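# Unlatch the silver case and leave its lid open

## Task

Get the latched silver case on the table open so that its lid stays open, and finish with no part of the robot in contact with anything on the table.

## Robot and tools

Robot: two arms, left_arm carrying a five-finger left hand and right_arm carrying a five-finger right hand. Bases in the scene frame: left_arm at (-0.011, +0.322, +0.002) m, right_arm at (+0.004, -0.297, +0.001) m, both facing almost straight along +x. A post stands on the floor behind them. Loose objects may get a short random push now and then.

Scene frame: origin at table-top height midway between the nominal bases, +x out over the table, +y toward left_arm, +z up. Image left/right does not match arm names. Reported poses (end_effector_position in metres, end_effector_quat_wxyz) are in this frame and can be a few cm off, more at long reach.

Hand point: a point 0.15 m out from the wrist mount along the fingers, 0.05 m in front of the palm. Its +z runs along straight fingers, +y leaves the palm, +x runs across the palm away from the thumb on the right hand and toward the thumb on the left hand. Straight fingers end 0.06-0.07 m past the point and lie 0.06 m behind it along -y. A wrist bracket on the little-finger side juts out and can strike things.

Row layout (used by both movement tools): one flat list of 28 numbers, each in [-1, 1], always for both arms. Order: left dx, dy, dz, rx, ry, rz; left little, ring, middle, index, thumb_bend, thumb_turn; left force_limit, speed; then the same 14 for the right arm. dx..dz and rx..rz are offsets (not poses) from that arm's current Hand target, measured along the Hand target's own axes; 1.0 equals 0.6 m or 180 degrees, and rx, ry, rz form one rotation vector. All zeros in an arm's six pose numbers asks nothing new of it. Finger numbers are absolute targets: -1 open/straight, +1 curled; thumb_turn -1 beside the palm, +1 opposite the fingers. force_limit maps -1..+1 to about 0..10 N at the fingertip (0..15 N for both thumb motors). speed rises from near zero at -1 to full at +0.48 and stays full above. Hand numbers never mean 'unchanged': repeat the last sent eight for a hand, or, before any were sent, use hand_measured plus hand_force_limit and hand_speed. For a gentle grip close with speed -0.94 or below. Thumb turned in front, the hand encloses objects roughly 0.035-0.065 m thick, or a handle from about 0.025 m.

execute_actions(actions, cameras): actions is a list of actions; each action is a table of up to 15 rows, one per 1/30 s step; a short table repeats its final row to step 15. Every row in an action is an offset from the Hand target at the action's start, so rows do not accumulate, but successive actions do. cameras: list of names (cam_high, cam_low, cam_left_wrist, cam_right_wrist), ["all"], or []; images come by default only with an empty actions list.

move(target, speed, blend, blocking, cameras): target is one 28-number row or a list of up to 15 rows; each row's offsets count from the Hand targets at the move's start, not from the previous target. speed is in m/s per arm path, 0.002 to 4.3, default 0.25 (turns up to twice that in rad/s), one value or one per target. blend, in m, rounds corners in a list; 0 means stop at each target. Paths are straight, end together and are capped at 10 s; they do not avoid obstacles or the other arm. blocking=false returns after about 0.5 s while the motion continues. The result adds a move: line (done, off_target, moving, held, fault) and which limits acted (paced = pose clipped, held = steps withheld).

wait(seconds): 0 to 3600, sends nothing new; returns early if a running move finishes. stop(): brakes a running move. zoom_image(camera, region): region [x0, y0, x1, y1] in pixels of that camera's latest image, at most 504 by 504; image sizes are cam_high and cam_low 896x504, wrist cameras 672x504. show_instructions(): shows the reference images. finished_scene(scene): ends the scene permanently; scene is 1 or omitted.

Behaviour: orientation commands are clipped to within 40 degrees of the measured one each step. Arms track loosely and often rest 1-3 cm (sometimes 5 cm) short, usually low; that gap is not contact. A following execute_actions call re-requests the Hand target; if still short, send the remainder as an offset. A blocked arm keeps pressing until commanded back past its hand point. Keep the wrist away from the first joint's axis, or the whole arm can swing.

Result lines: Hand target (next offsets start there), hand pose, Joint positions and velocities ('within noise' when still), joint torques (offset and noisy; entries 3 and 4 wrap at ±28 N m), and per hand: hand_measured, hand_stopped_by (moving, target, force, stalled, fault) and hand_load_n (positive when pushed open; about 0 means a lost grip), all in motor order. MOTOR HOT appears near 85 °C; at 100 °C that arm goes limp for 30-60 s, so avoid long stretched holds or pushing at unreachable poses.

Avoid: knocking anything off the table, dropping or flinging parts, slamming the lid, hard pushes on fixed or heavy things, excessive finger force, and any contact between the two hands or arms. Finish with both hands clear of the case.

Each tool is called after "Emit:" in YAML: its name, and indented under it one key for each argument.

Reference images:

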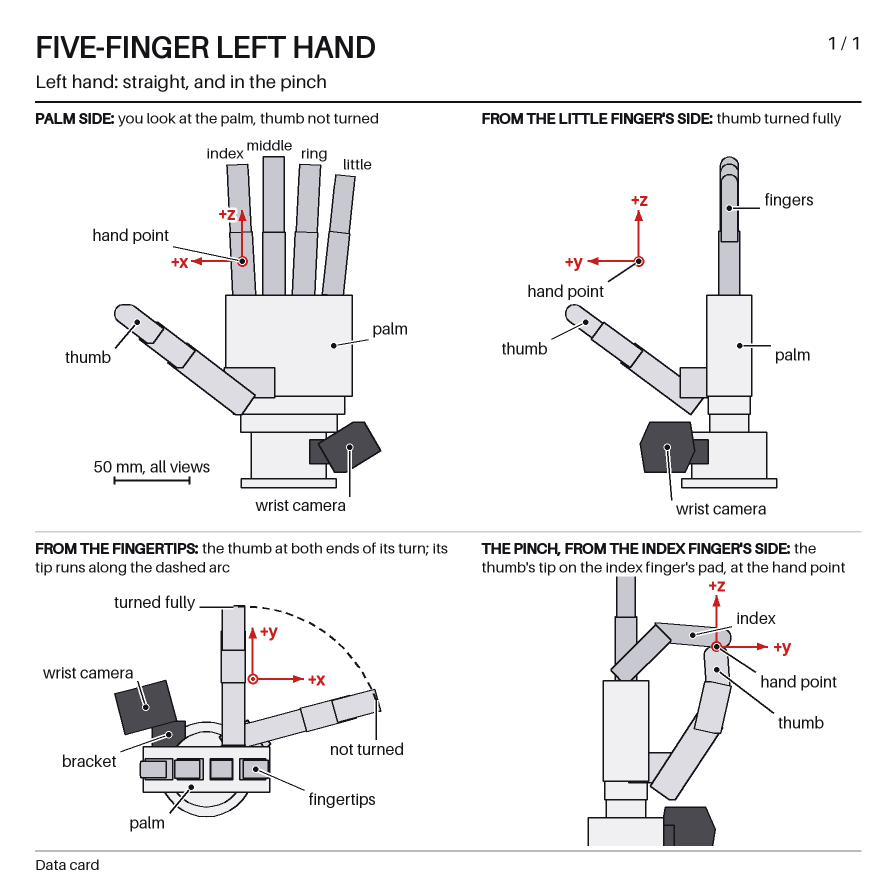

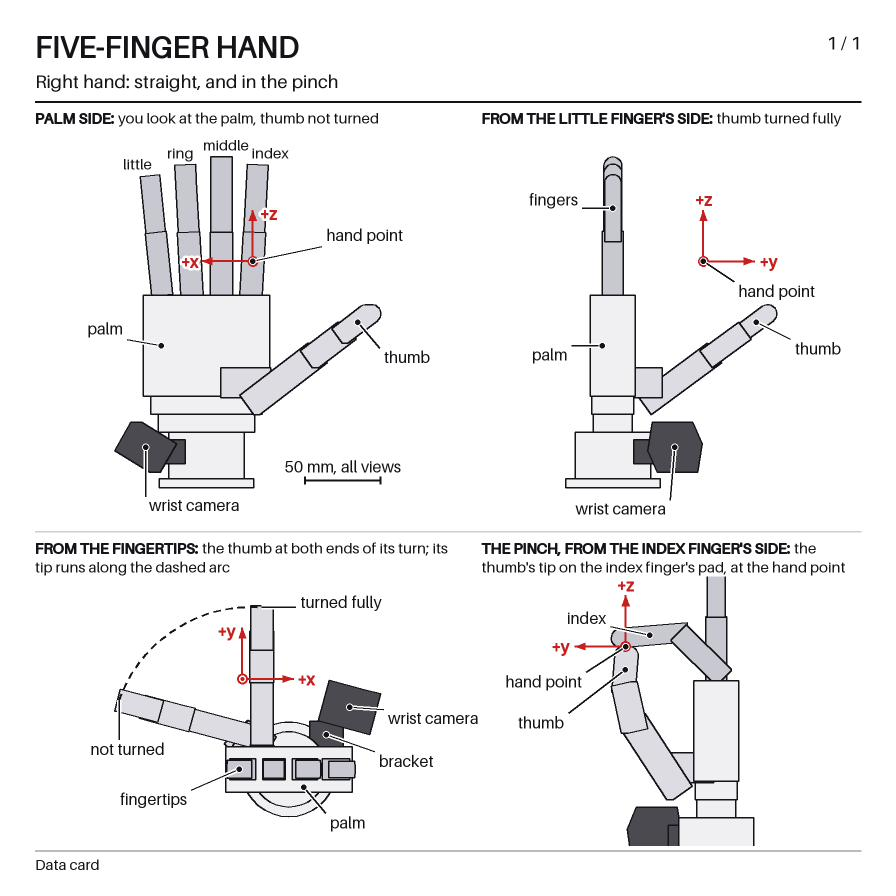

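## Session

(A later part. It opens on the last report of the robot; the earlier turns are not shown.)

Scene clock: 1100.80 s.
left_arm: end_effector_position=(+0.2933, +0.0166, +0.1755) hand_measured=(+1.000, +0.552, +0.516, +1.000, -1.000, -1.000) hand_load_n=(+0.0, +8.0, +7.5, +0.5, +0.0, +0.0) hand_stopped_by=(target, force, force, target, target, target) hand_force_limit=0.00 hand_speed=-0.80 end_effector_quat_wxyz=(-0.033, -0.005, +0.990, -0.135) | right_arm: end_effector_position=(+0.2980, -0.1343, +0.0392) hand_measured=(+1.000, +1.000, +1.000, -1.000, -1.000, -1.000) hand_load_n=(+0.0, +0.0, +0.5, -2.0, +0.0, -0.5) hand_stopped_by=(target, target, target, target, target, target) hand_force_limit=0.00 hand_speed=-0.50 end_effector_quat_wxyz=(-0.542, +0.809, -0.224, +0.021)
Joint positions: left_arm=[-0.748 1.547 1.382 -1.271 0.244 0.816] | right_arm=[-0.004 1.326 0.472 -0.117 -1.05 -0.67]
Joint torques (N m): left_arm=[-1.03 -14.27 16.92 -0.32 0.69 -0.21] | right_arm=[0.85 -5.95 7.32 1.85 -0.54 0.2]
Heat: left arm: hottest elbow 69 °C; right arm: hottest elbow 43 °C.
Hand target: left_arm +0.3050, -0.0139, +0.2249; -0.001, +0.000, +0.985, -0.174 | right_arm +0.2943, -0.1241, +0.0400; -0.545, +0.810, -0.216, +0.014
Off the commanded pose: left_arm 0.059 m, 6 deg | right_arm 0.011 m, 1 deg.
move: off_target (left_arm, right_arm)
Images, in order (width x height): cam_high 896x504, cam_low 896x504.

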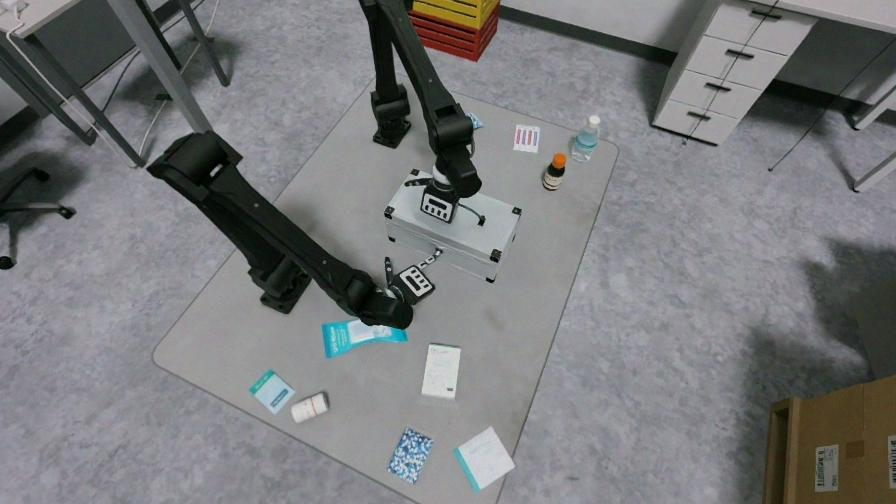

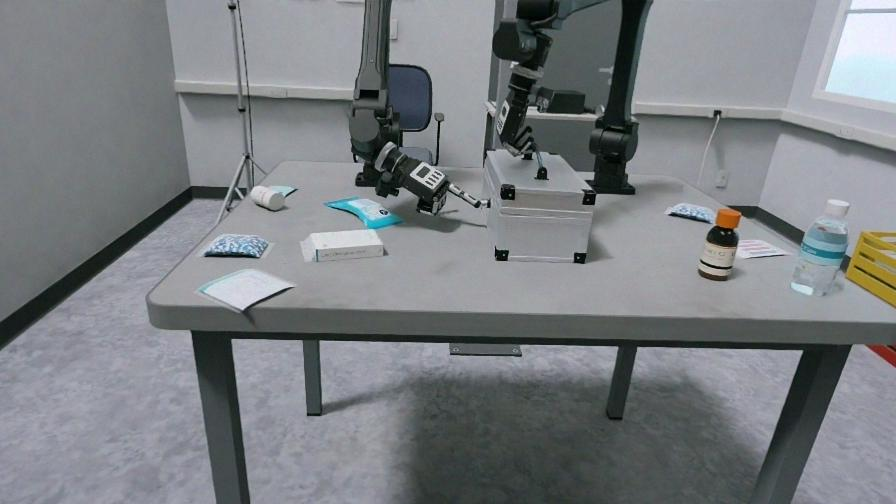

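Emit:
move:
  target: [0,0.0122,-0.0398,0,0,0,1,0.95,0.95,1,-1,-1,0.0,-0.8, 0,0,0,0,0,0,1,1,1,-1,-1,-1,0,-0.5]
  speed: 0.04
  cameras: ["cam_low","cam_high"]

Emit:
zoom_image:
  camera: "cam_low"
  region: [440, 120, 600, 280]

Scene clock: 1111.47 s.
left_arm: end_effector_position=(+0.2894, +0.0252, +0.1800) hand_measured=(+1.000, +0.552, +0.516, +1.000, -1.000, -1.000) hand_load_n=(+0.0, +7.5, +8.5, +0.5, -0.5, +0.0) hand_stopped_by=(target, force, force, target, target, target) hand_force_limit=0.00 hand_speed=-0.80 end_effector_quat_wxyz=(-0.044, -0.005, +0.992, -0.122) | right_arm: end_effector_position=(+0.2970, -0.1319, +0.0393) hand_measured=(+1.000, +1.000, +1.000, -1.000, -1.000, -1.000) hand_load_n=(+0.0, +0.0, +0.0, -2.0, +0.0, +0.0) hand_stopped_by=(target, target, target, target, target, target) hand_force_limit=0.00 hand_speed=-0.50 end_effector_quat_wxyz=(-0.543, +0.810, -0.222, +0.019)
Joint positions: left_arm=[-0.742 1.547 1.392 -1.316 0.241 0.827] | right_arm=[0.004 1.326 0.472 -0.114 -1.049 -0.667]
Joint torques (N m): left_arm=[0.26 -16.79 17.46 -0.85 0.95 -0.04] | right_arm=[0.26 -6.71 7.23 1.83 -0.52 0.21]
Heat: left arm: hottest elbow 68 °C; right arm: hottest elbow 43 °C.
Hand target: left_arm +0.3051, +0.0012, +0.2448; +0.000, +0.000, +0.985, -0.174 | right_arm +0.2943, -0.1241, +0.0400; -0.545, +0.810, -0.216, +0.014
Off the commanded pose: left_arm 0.071 m, 8 deg | right_arm 0.008 m, 1 deg.
move: off_target (left_arm)
Images, in order (width x height): cam_high 896x504, cam_low 896x504.

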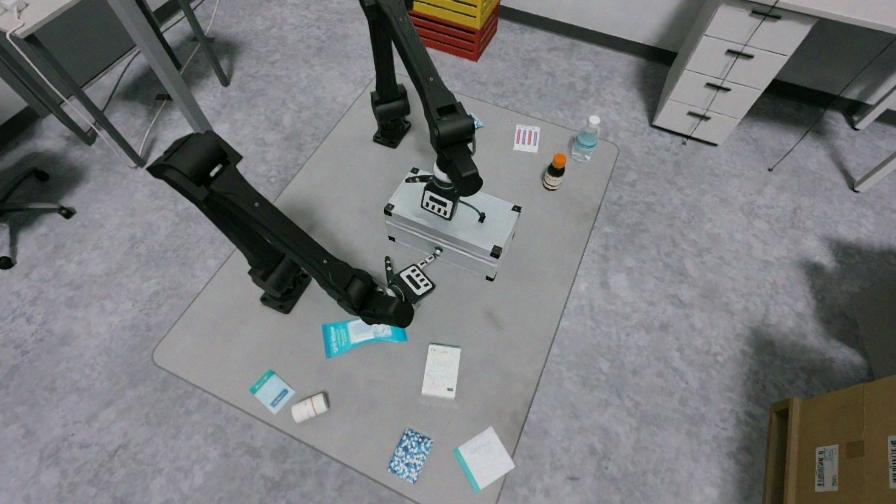

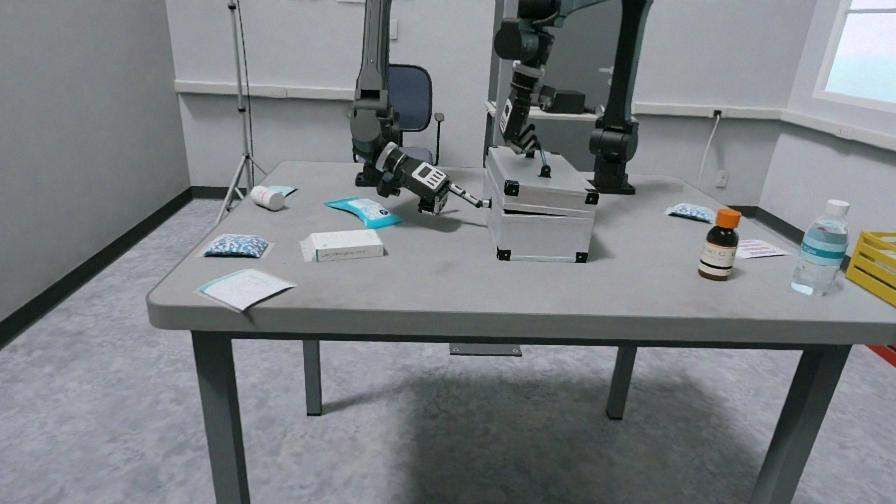

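Scaled by 3.150 from the camera's image (finer frame: 1280x720).

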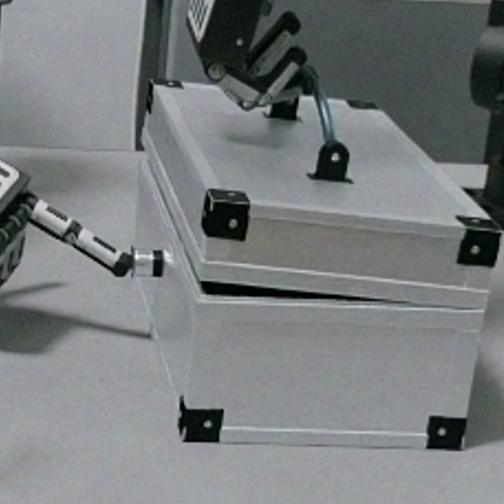

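Emit:
move:
  target: [0,0.022,-0.0613,0,0,0,1,0.95,0.95,1,-1,-1,0.0,-0.8, 0.0244,0.0209,-0.0585,0,0,0,1,1,1,-1,-1,-1,0,-0.5]
  speed: 0.04
  cameras: ["cam_low","cam_left_wrist"]

Emit:
zoom_image:
  camera: "cam_low"
  region: [440, 100, 620, 280]

Scene clock: 1124.17 s.
left_arm: end_effector_position=(+0.2871, +0.0459, +0.1994) hand_measured=(+1.000, +0.552, +0.516, +1.000, -1.000, -1.000) hand_load_n=(+0.0, +7.0, +10.5, +0.0, +0.0, +0.0) hand_stopped_by=(target, force, force, target, target, target) hand_force_limit=0.00 hand_speed=-0.80 end_effector_quat_wxyz=(-0.058, -0.004, +0.991, -0.117) | right_arm: end_effector_position=(+0.2794, -0.1591, +0.0351) hand_measured=(+1.000, +1.000, +1.000, -1.000, -1.000, -1.000) hand_load_n=(+0.5, +0.0, +0.0, +0.0, +0.0, +0.0) hand_stopped_by=(target, target, target, target, target, target) hand_force_limit=0.00 hand_speed=-0.50 end_effector_quat_wxyz=(-0.544, +0.810, -0.221, +0.003)
Joint positions: left_arm=[-0.706 1.523 1.412 -1.398 0.255 0.868] | right_arm=[-0.097 1.33 0.483 -0.336 -1.113 -0.883]
Joint torques (N m): left_arm=[0.5 -17.96 18.29 -0.94 0.78 -0.07] | right_arm=[-2.67 -5.54 10.35 0.03 -0.71 -0.23]
Heat: left arm: hottest elbow 74 °C; right arm: hottest elbow 43 °C.
Hand target: left_arm +0.3051, +0.0262, +0.2748; +0.000, +0.000, +0.985, -0.174 | right_arm +0.2942, -0.1641, +0.0400; -0.545, +0.810, -0.216, +0.014
Off the commanded pose: left_arm 0.080 m, 9 deg | right_arm 0.016 m, 1 deg.
move: off_target (left_arm, right_arm)

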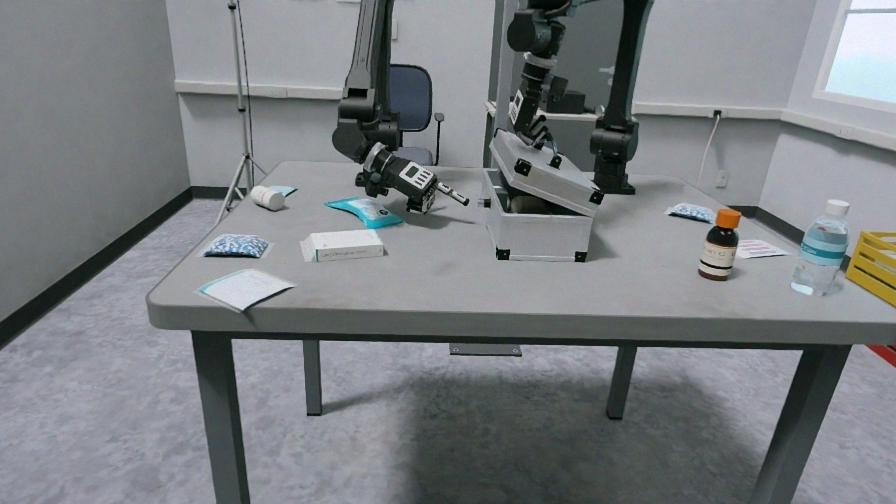

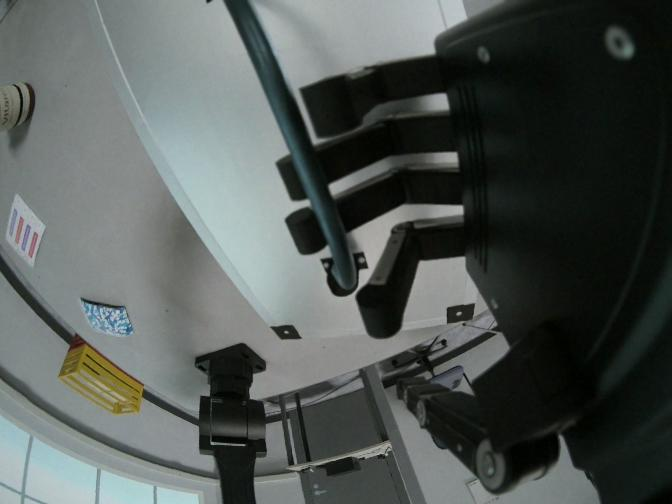

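Scaled by 2.800 from the camera's image (finer frame: 1280x720).

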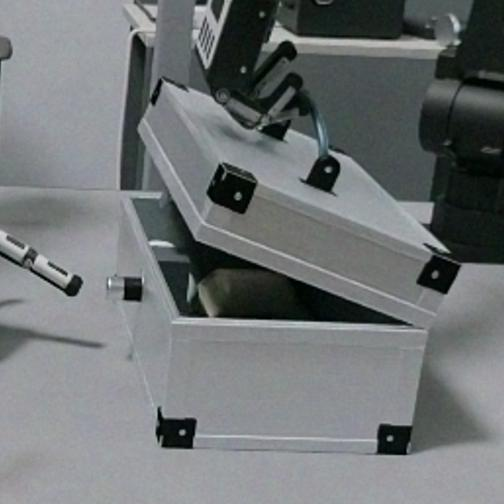

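Emit:
move:
  target: [0,0.1702,0.0092,0,0,0,1,0.95,0.95,1,-1,-1,0.0,-0.8, 0,0,0,0,0,0,1,1,1,-1,-1,-1,0,-0.5]
  speed: 0.06
  cameras: ["cam_low","cam_left_wrist"]

Emit:
zoom_image:
  camera: "cam_low"
  region: [440, 100, 620, 280]

Scene clock: 1156.97 s.
left_arm: end_effector_position=(+0.2995, +0.1122, +0.2141) hand_measured=(+1.000, +0.552, +0.516, +1.000, -1.000, -1.000) hand_load_n=(+0.0, +3.5, +5.0, +0.0, +0.0, -0.5) hand_stopped_by=(target, force, force, target, target, target) hand_force_limit=0.00 hand_speed=-0.80 end_effector_quat_wxyz=(-0.030, +0.004, +0.987, -0.159) | right_arm: end_effector_position=(+0.2794, -0.1591, +0.0351) hand_measured=(+1.000, +1.000, +1.000, -1.000, -1.000, -1.000) hand_load_n=(+0.0, +0.0, +0.0, +0.0, +0.0, -0.5) hand_stopped_by=(target, target, target, target, target, target) hand_force_limit=0.00 hand_speed=-0.50 end_effector_quat_wxyz=(-0.544, +0.810, -0.221, +0.003)
Joint positions: left_arm=[-0.547 1.388 1.315 -1.386 0.307 1.035] | right_arm=[-0.097 1.33 0.483 -0.336 -1.113 -0.884]
Joint torques (N m): left_arm=[2.2 -13.8 9.78 0.69 0.09 0.14] | right_arm=[-2.49 -5.13 10.3 0.02 -0.69 -0.23]
Heat: left arm: hottest elbow 75 °C; right arm: hottest elbow 43 °C.
Hand target: left_arm +0.3052, +0.1202, +0.2347; -0.001, +0.000, +0.985, -0.174 | right_arm +0.2943, -0.1641, +0.0400; -0.545, +0.810, -0.216, +0.014
Off the commanded pose: left_arm 0.023 m, 4 deg | right_arm 0.016 m, 1 deg.
move: off_target (left_arm)

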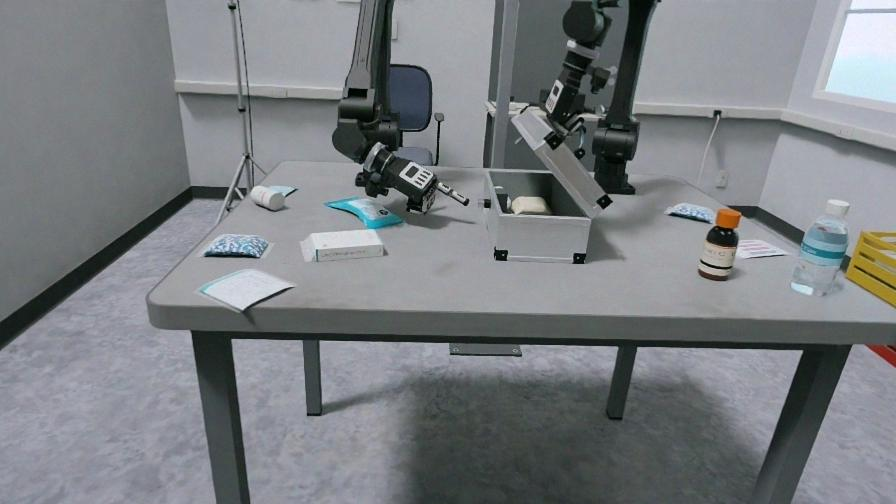

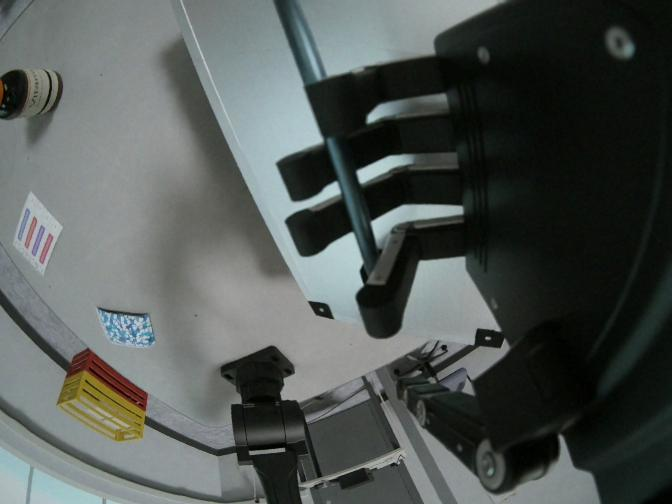

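Scaled by 2.800 from the camera's image (finer frame: 1280x720).

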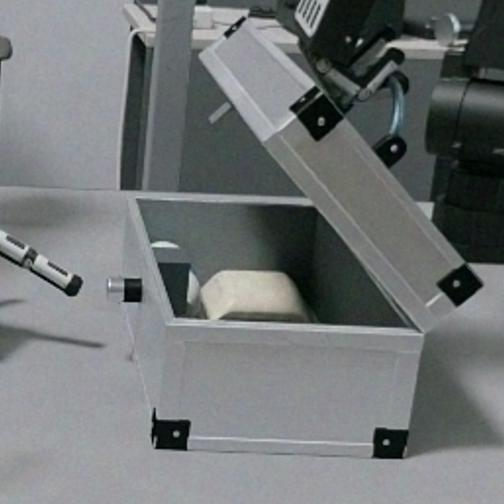

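Emit:
move:
  target: [0,0.1318,-0.0037,0.1667,0,0,1,0.95,0.95,1,-1,-1,0.0,-0.8, 0,0,0,0,0,0,1,1,1,-1,-1,-1,0,-0.5]
  speed: 0.06
  cameras: ["cam_low","cam_left_wrist","cam_high"]

Emit:
zoom_image:
  camera: "cam_low"
  region: [440, 60, 660, 280]

Scene clock: 1204.10 s.
left_arm: end_effector_position=(+0.3017, +0.1869, +0.1973) hand_measured=(+1.000, +0.552, +0.516, +1.000, -1.000, -1.000) hand_load_n=(+0.0, +7.0, +4.5, +0.0, +0.0, +0.0) hand_stopped_by=(target, force, force, target, target, target) hand_force_limit=0.00 hand_speed=-0.80 end_effector_quat_wxyz=(-0.015, +0.007, +0.908, -0.418) | right_arm: end_effector_position=(+0.2794, -0.1591, +0.0351) hand_measured=(+1.000, +1.000, +1.000, -1.000, -1.000, -1.000) hand_load_n=(+0.0, +0.0, +0.0, -0.5, +0.0, -0.5) hand_stopped_by=(target, target, target, target, target, target) hand_force_limit=0.00 hand_speed=-0.50 end_effector_quat_wxyz=(-0.544, +0.810, -0.221, +0.003)
Joint positions: left_arm=[-0.096 1.266 1.078 -1.344 0.863 1.49] | right_arm=[-0.097 1.33 0.483 -0.336 -1.113 -0.884]
Joint torques (N m): left_arm=[2.73 -8.41 9.95 -0.47 1.04 0.15] | right_arm=[-2.49 -5.25 10.32 0.09 -0.7 -0.24]
Heat: left arm: hottest elbow 63 °C; right arm: hottest elbow 44 °C.
Hand target: left_arm +0.3053, +0.1953, +0.2098; +0.000, +0.000, +0.906, -0.423 | right_arm +0.2943, -0.1641, +0.0400; -0.545, +0.810, -0.216, +0.014
Off the commanded pose: left_arm 0.015 m, 2 deg | right_arm 0.016 m, 1 deg.
move: off_target (left_arm)
Images, in order (width x height): cam_high 896x504, cam_low 896x504, cam_left_wrist 672x504.

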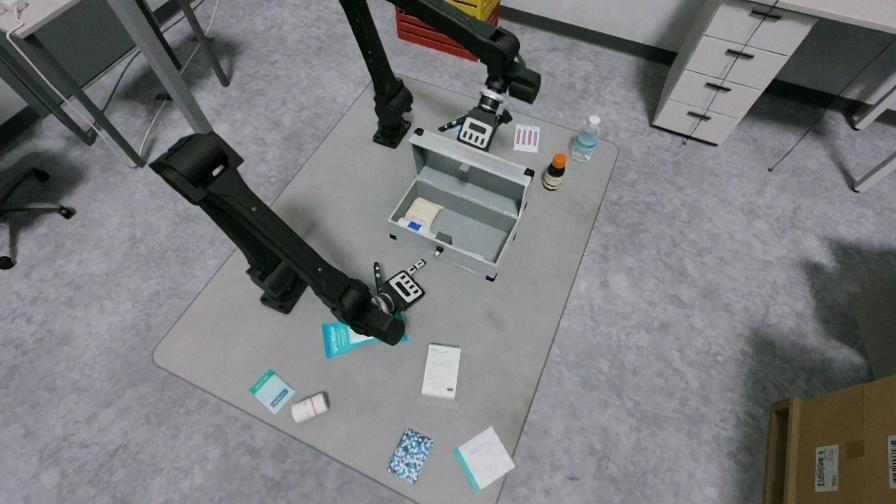

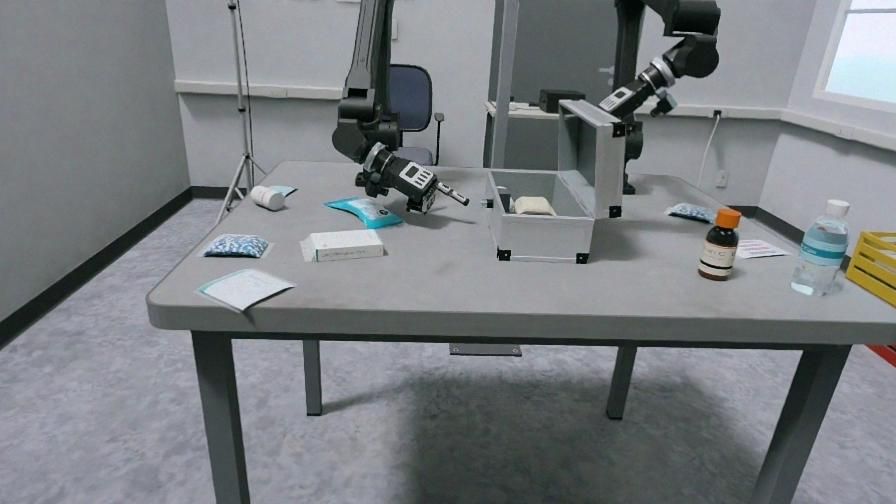

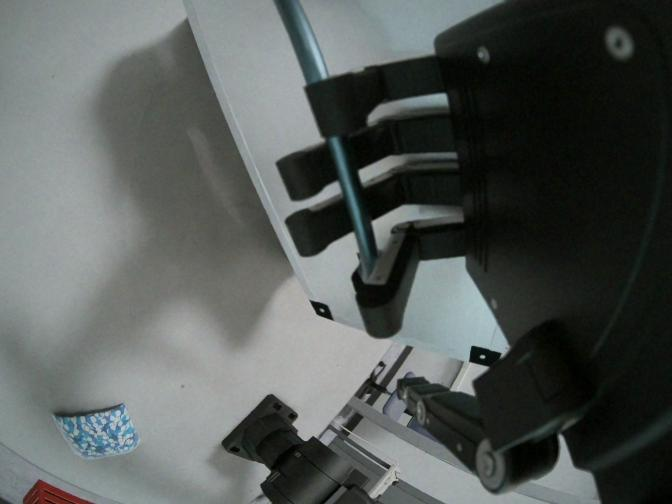

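Scaled by 2.291 from the camera's image (finer frame: 1280x720).

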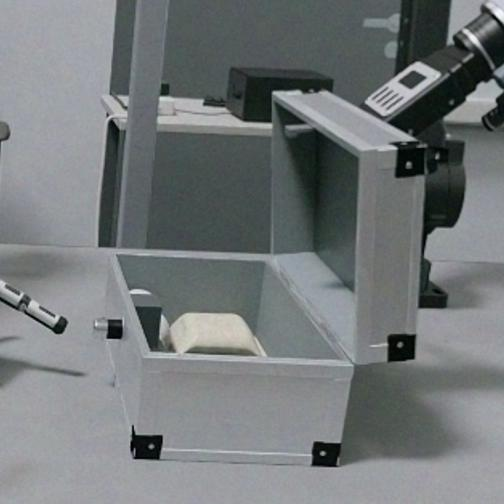

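Emit:
move:
  target: [0,0.0432,-0.0073,0.0556,0,0,1,0.95,0.95,1,-1,-1,0.0,-0.8, 0,0,0,0,0,0,1,1,1,-1,-1,-1,0,-0.5]
  speed: 0.05
  cameras: ["cam_low","cam_left_wrist","cam_high"]

Emit:
zoom_image:
  camera: "cam_low"
  region: [440, 60, 660, 280]

Scene clock: 1237.93 s.
left_arm: end_effector_position=(+0.3016, +0.2062, +0.1849) hand_measured=(+1.000, +0.552, +0.516, +1.000, -1.000, -1.000) hand_load_n=(+0.0, +7.5, +3.5, +0.5, +0.0, +0.0) hand_stopped_by=(target, force, force, target, target, target) hand_force_limit=0.00 hand_speed=-0.80 end_effector_quat_wxyz=(-0.011, +0.009, +0.868, -0.496) | right_arm: end_effector_position=(+0.2794, -0.1591, +0.0351) hand_measured=(+1.000, +1.000, +1.000, -1.000, -1.000, -1.000) hand_load_n=(+0.0, +0.0, +0.0, +0.0, +0.0, +0.0) hand_stopped_by=(target, target, target, target, target, target) hand_force_limit=0.00 hand_speed=-0.50 end_effector_quat_wxyz=(-0.544, +0.810, -0.221, +0.003)
Joint positions: left_arm=[0.04 1.322 1.036 -1.44 1.032 1.74] | right_arm=[-0.097 1.33 0.483 -0.336 -1.113 -0.884]
Joint torques (N m): left_arm=[2.73 -7.88 9.14 -0.98 1.12 0.16] | right_arm=[-2.61 -5.48 10.39 0.13 -0.68 -0.2]
Heat: left arm: hottest elbow 61 °C; right arm: hottest elbow 45 °C.
Hand target: left_arm +0.3052, +0.2153, +0.1928; -0.001, +0.000, +0.866, -0.500 | right_arm +0.2943, -0.1641, +0.0400; -0.545, +0.810, -0.216, +0.014
Off the commanded pose: left_arm 0.013 m, 2 deg | right_arm 0.016 m, 1 deg.
move: off_target (left_arm)
Images, in order (width x height): cam_high 896x504, cam_low 896x504, cam_left_wrist 672x504.

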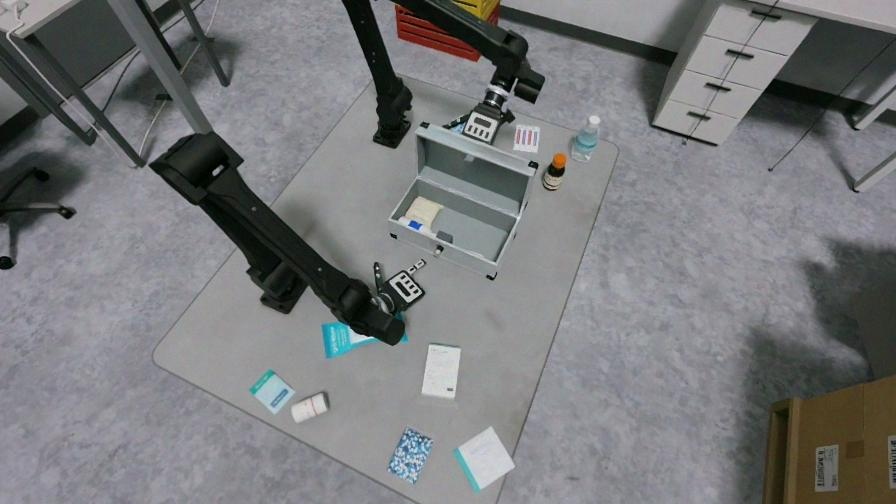

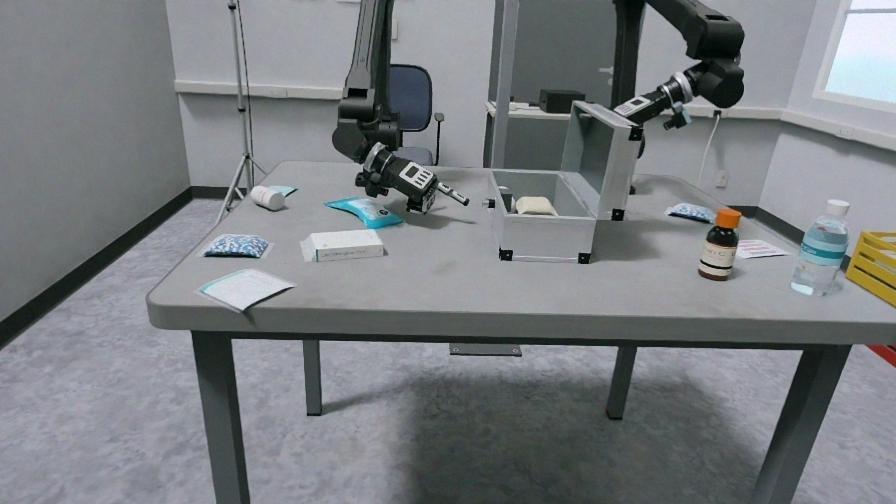

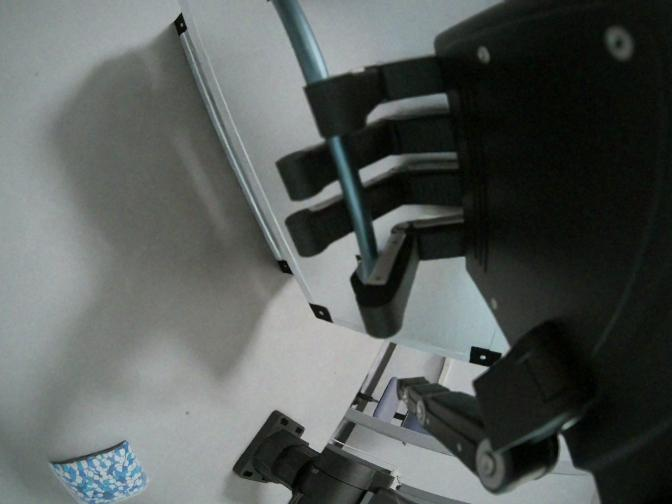

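Scaled by 2.291 from the camera's image (finer frame: 1280x720).

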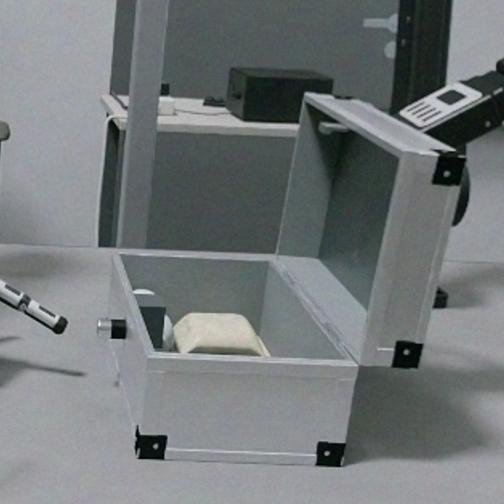

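Emit:
move:
  target: [0,-0.01,0.0173,0,0,0,1,0.95,0.95,1,-1,-1,0.0,-0.8, 0,0,0,0,0,0,1,1,1,-1,-1,-1,0,-0.5]
  speed: 0.04
  cameras: ["cam_low","cam_left_wrist"]

Emit:
zoom_image:
  camera: "cam_low"
  region: [440, 60, 660, 280]

Scene clock: 1251.10 s.
left_arm: end_effector_position=(+0.3025, +0.2053, +0.1848) hand_measured=(+1.000, +0.552, +0.516, +1.000, -1.000, -1.000) hand_load_n=(+0.0, +6.0, +3.0, +0.0, +0.0, +0.0) hand_stopped_by=(target, force, force, target, target, target) hand_force_limit=0.00 hand_speed=-0.80 end_effector_quat_wxyz=(-0.013, -0.001, +0.867, -0.498) | right_arm: end_effector_position=(+0.2794, -0.1591, +0.0351) hand_measured=(+1.000, +1.000, +1.000, -1.000, -1.000, -1.000) hand_load_n=(+0.0, +0.0, +0.0, -0.5, +0.0, +0.0) hand_stopped_by=(target, target, target, target, target, target) hand_force_limit=0.00 hand_speed=-0.50 end_effector_quat_wxyz=(-0.544, +0.810, -0.221, +0.003)
Joint positions: left_arm=[0.04 1.322 1.034 -1.426 1.036 1.711] | right_arm=[-0.097 1.33 0.483 -0.336 -1.113 -0.884]
Joint torques (N m): left_arm=[0.44 -9 8.57 0.66 1.17 -0.16] | right_arm=[-2.49 -5.48 10.45 0.02 -0.67 -0.22]
Heat: left arm: hottest elbow 59 °C; right arm: hottest elbow 45 °C.
Hand target: left_arm +0.3053, +0.2033, +0.1928; -0.001, +0.000, +0.866, -0.500 | right_arm +0.2943, -0.1641, +0.0400; -0.545, +0.810, -0.216, +0.014
Off the commanded pose: left_arm 0.009 m, 1 deg | right_arm 0.016 m, 1 deg.
move: done

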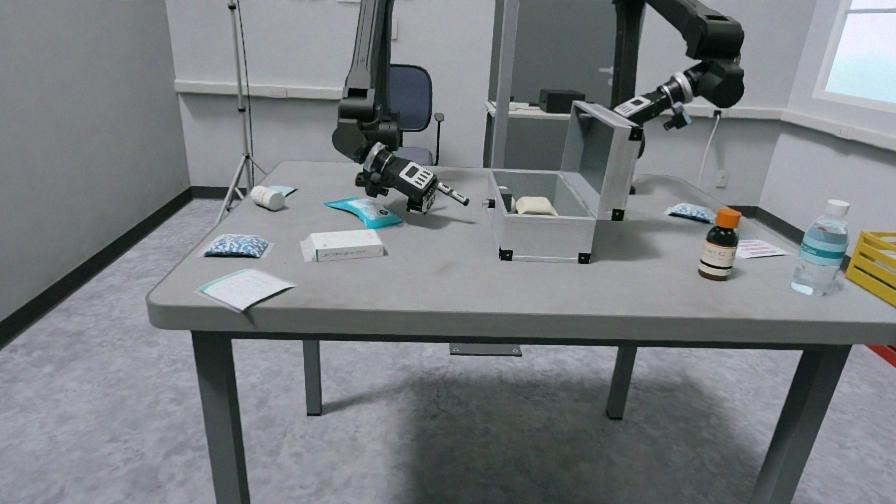

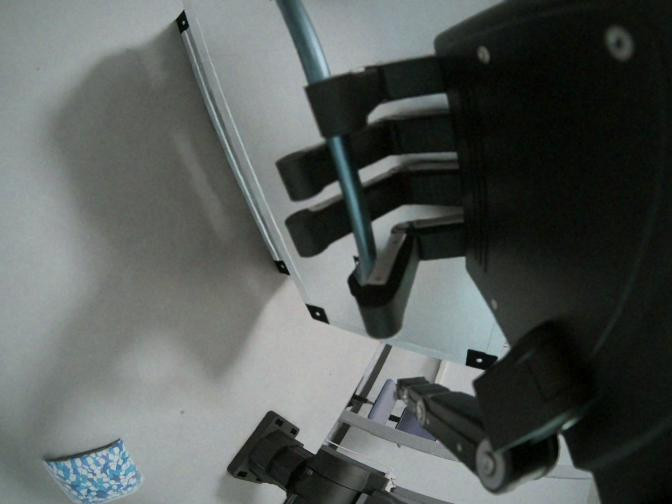

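Scaled by 2.291 from the camera's image (finer frame: 1280x720).

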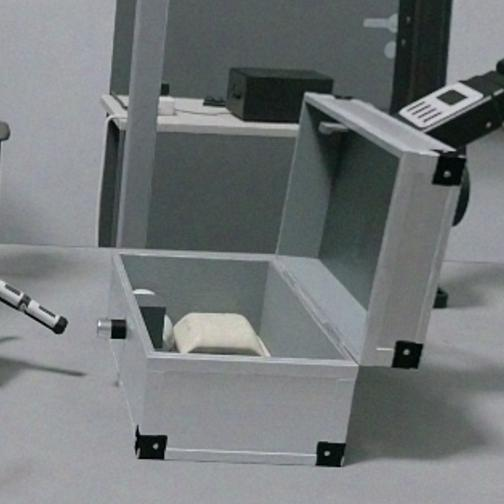

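Emit:
move:
  target: [0,0,0,0,0,0,1,0.0,0.0,1,-1,-1,0.0,-0.85, 0,0,0,0,0,0,1,1,1,-1,-1,-1,0,-0.5]
  speed: 0.04
  cameras: ["cam_low","cam_left_wrist"]

Emit:
zoom_image:
  camera: "cam_low"
  region: [440, 60, 660, 280]

Scene clock: 1297.57 s.
left_arm: end_effector_position=(+0.3020, +0.2057, +0.1858) hand_measured=(+1.000, +0.000, +0.000, +1.000, -1.000, -1.000) hand_load_n=(+0.5, -1.0, -0.5, +0.0, +0.0, +0.0) hand_stopped_by=(target, target, target, target, target, target) hand_force_limit=0.00 hand_speed=-0.85 end_effector_quat_wxyz=(-0.014, -0.005, +0.868, -0.496) | right_arm: end_effector_position=(+0.2794, -0.1591, +0.0351) hand_measured=(+1.000, +1.000, +1.000, -1.000, -1.000, -1.000) hand_load_n=(+0.0, +0.0, +0.0, +0.0, +0.0, -0.5) hand_stopped_by=(target, target, target, target, target, target) hand_force_limit=0.00 hand_speed=-0.50 end_effector_quat_wxyz=(-0.544, +0.810, -0.221, +0.003)
Joint positions: left_arm=[0.041 1.318 1.034 -1.424 1.033 1.697] | right_arm=[-0.097 1.33 0.483 -0.336 -1.113 -0.884]
Joint torques (N m): left_arm=[0.5 -8.76 8.57 0.64 1.28 -0.01] | right_arm=[-2.9 -5.48 10.47 0.14 -0.72 -0.23]
Heat: left arm: hottest elbow 57 °C; right arm: hottest elbow 45 °C.
Hand target: left_arm +0.3053, +0.2034, +0.1928; +0.000, +0.000, +0.866, -0.500 | right_arm +0.2943, -0.1641, +0.0400; -0.545, +0.810, -0.216, +0.014
Off the commanded pose: left_arm 0.008 m, 2 deg | right_arm 0.016 m, 1 deg.
move: done

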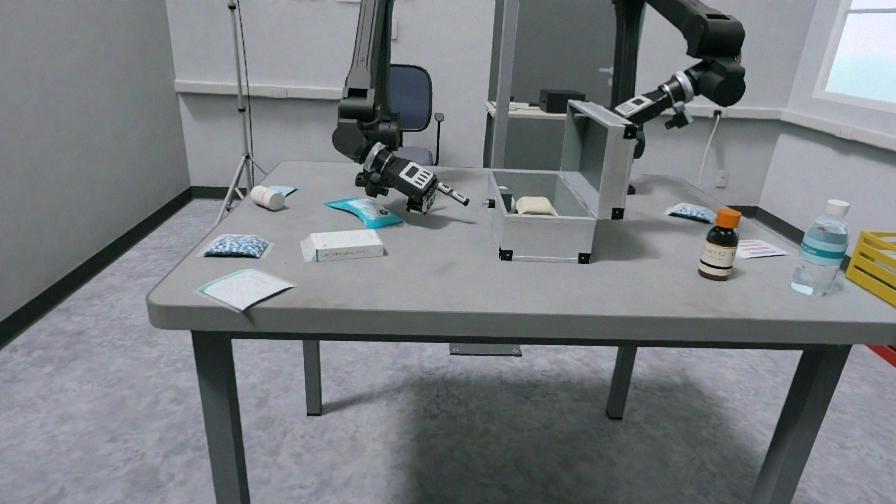

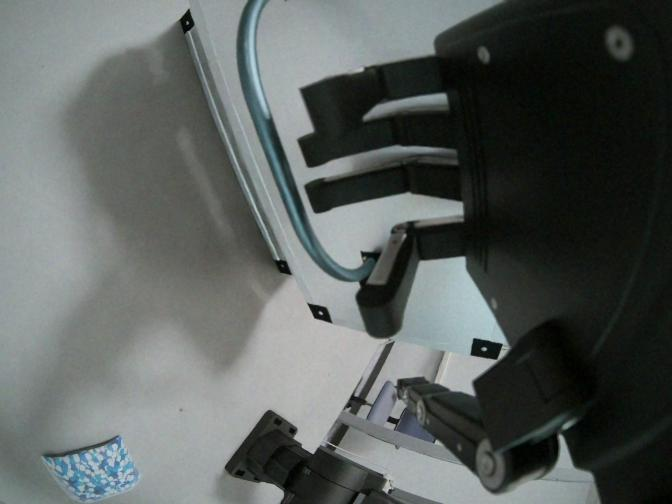

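Scaled by 2.291 from the camera's image (finer frame: 1280x720).

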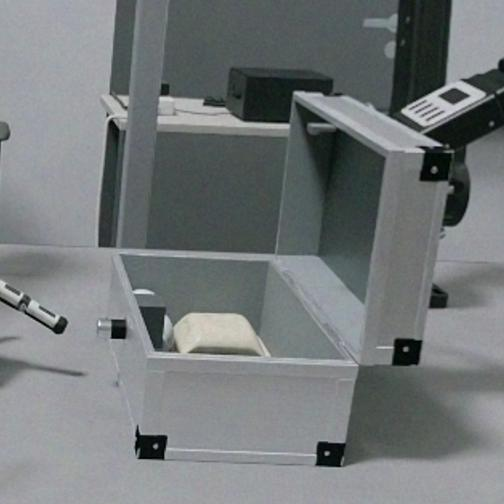

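Emit:
wait:
  seconds: 0.5
  cameras: ["cam_low","cam_high"]

Emit:
zoom_image:
  camera: "cam_low"
  region: [440, 60, 660, 280]

Scene clock: 1306.73 s.
left_arm: end_effector_position=(+0.3020, +0.2057, +0.1858) hand_measured=(+1.000, +0.000, +0.000, +1.000, -1.000, -1.000) hand_load_n=(+0.0, -0.5, -0.5, +0.0, -0.5, +0.0) hand_stopped_by=(target, target, target, target, target, target) hand_force_limit=0.00 hand_speed=-0.85 end_effector_quat_wxyz=(-0.014, -0.005, +0.868, -0.496) | right_arm: end_effector_position=(+0.2794, -0.1591, +0.0351) hand_measured=(+1.000, +1.000, +1.000, -1.000, -1.000, -1.000) hand_load_n=(+0.0, +0.0, +0.0, +0.0, +0.0, +0.0) hand_stopped_by=(target, target, target, target, target, target) hand_force_limit=0.00 hand_speed=-0.50 end_effector_quat_wxyz=(-0.544, +0.810, -0.221, +0.003)
Joint positions: left_arm=[0.041 1.318 1.034 -1.424 1.033 1.697] | right_arm=[-0.097 1.33 0.483 -0.336 -1.113 -0.884]
Joint torques (N m): left_arm=[0.56 -8.76 8.55 0.65 1.28 -0.01] | right_arm=[-2.67 -5.42 10.25 0.03 -0.7 -0.24]
Heat: left arm: hottest elbow 57 °C; right arm: hottest elbow 45 °C.
Hand target: left_arm +0.3054, +0.2034, +0.1928; +0.000, +0.000, +0.866, -0.500 | right_arm +0.2943, -0.1641, +0.0400; -0.545, +0.810, -0.216, +0.014
Off the commanded pose: left_arm 0.008 m, 2 deg | right_arm 0.016 m, 1 deg.
wait: 0.50 s; at rest from the start
Images, in order (width x height): cam_high 896x504, cam_low 896x504.

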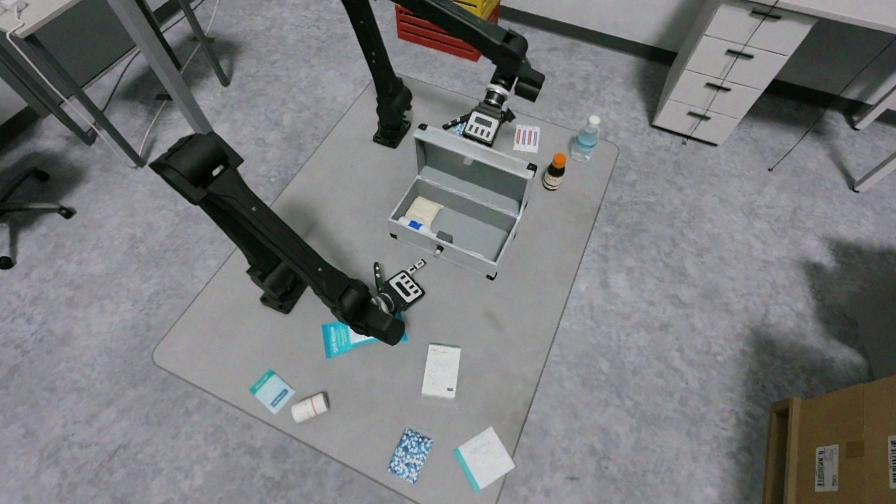

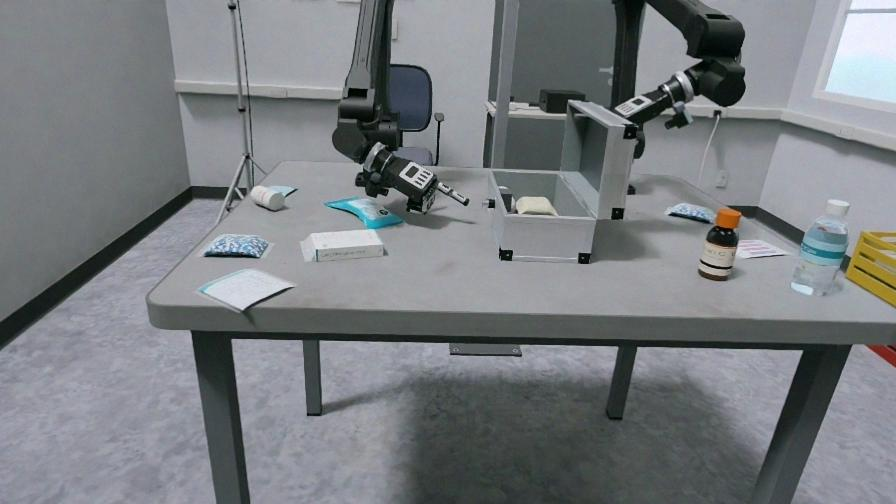

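Scaled by 2.291 from the camera's image (finer frame: 1280x720).

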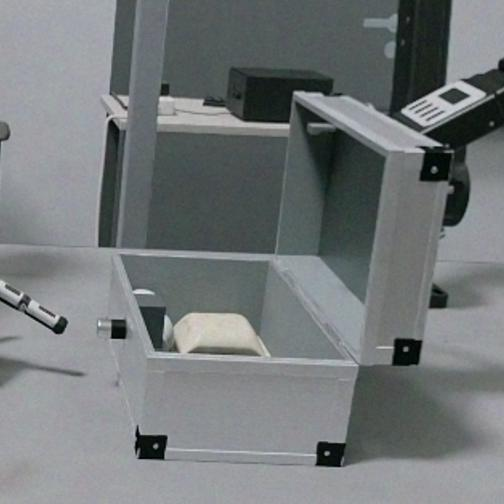

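Emit:
move:
  target: [0,0,-0.0333,0,0,0,1,0.0,0.0,1,-1,-1,0.0,-0.85, 0,0,0,0,0,0,1,1,1,-1,-1,-1,0,-0.5]
  speed: 0.03
  cameras: ["cam_low","cam_left_wrist"]

Emit:
zoom_image:
  camera: "cam_low"
  region: [440, 60, 660, 280]

Scene clock: 1318.03 s.
left_arm: end_effector_position=(+0.2959, +0.2196, +0.1873) hand_measured=(+1.000, +0.000, +0.000, +1.000, -1.000, -1.000) hand_load_n=(+0.0, -0.5, -1.0, +0.0, +0.0, +0.0) hand_stopped_by=(target, target, target, target, target, target) hand_force_limit=0.00 hand_speed=-0.85 end_effector_quat_wxyz=(-0.013, -0.007, +0.867, -0.498) | right_arm: end_effector_position=(+0.2794, -0.1591, +0.0351) hand_measured=(+1.000, +1.000, +1.000, -1.000, -1.000, -1.000) hand_load_n=(+0.0, +0.0, +0.0, +0.0, +0.0, -0.5) hand_stopped_by=(target, target, target, target, target, target) hand_force_limit=0.00 hand_speed=-0.50 end_effector_quat_wxyz=(-0.544, +0.810, -0.221, +0.003)
Joint positions: left_arm=[0.084 1.318 1.034 -1.494 1.031 1.777] | right_arm=[-0.097 1.33 0.483 -0.336 -1.113 -0.884]
Joint torques (N m): left_arm=[0.85 -7.47 11.19 -0.95 1.06 0.12] | right_arm=[-2.49 -5.66 10.28 -0.06 -0.7 -0.21]
Heat: left arm: hottest elbow 57 °C; right arm: hottest elbow 45 °C.
Hand target: left_arm +0.3053, +0.2207, +0.2027; -0.001, +0.000, +0.866, -0.500 | right_arm +0.2943, -0.1641, +0.0400; -0.545, +0.810, -0.216, +0.014
Off the commanded pose: left_arm 0.018 m, 2 deg | right_arm 0.016 m, 1 deg.
move: off_target (left_arm)

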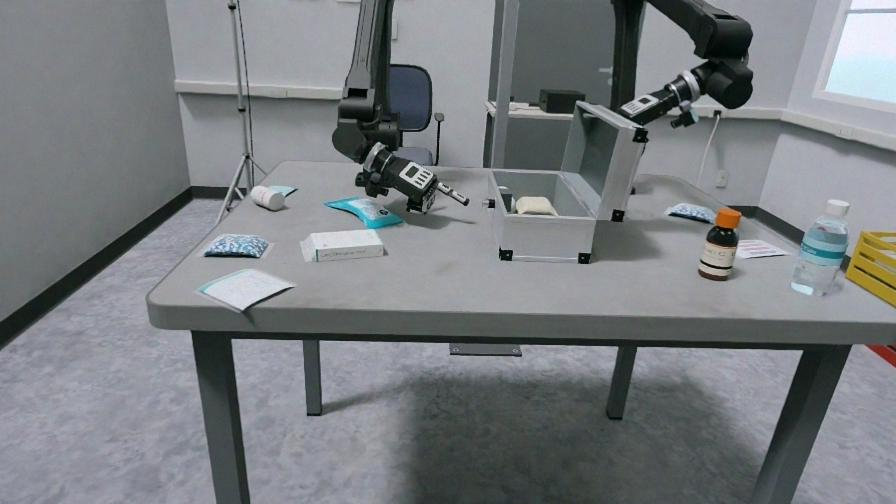

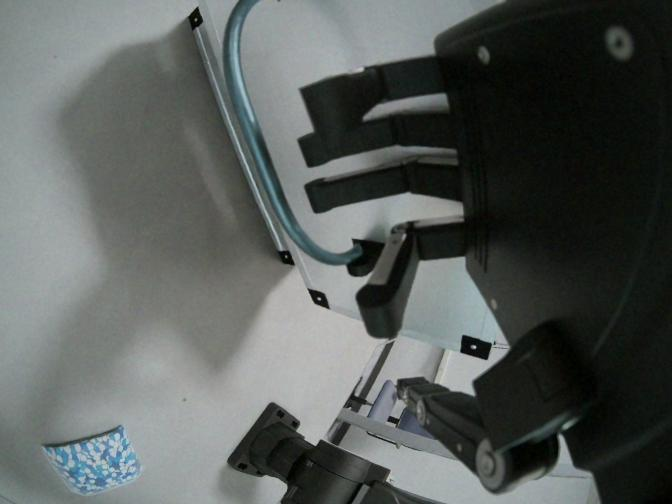

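Scaled by 2.291 from the camera's image (finer frame: 1280x720).

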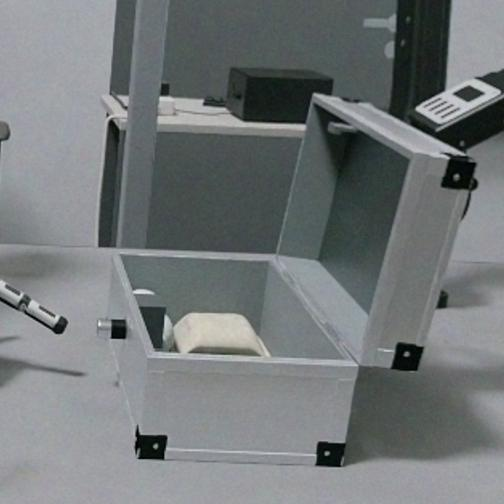

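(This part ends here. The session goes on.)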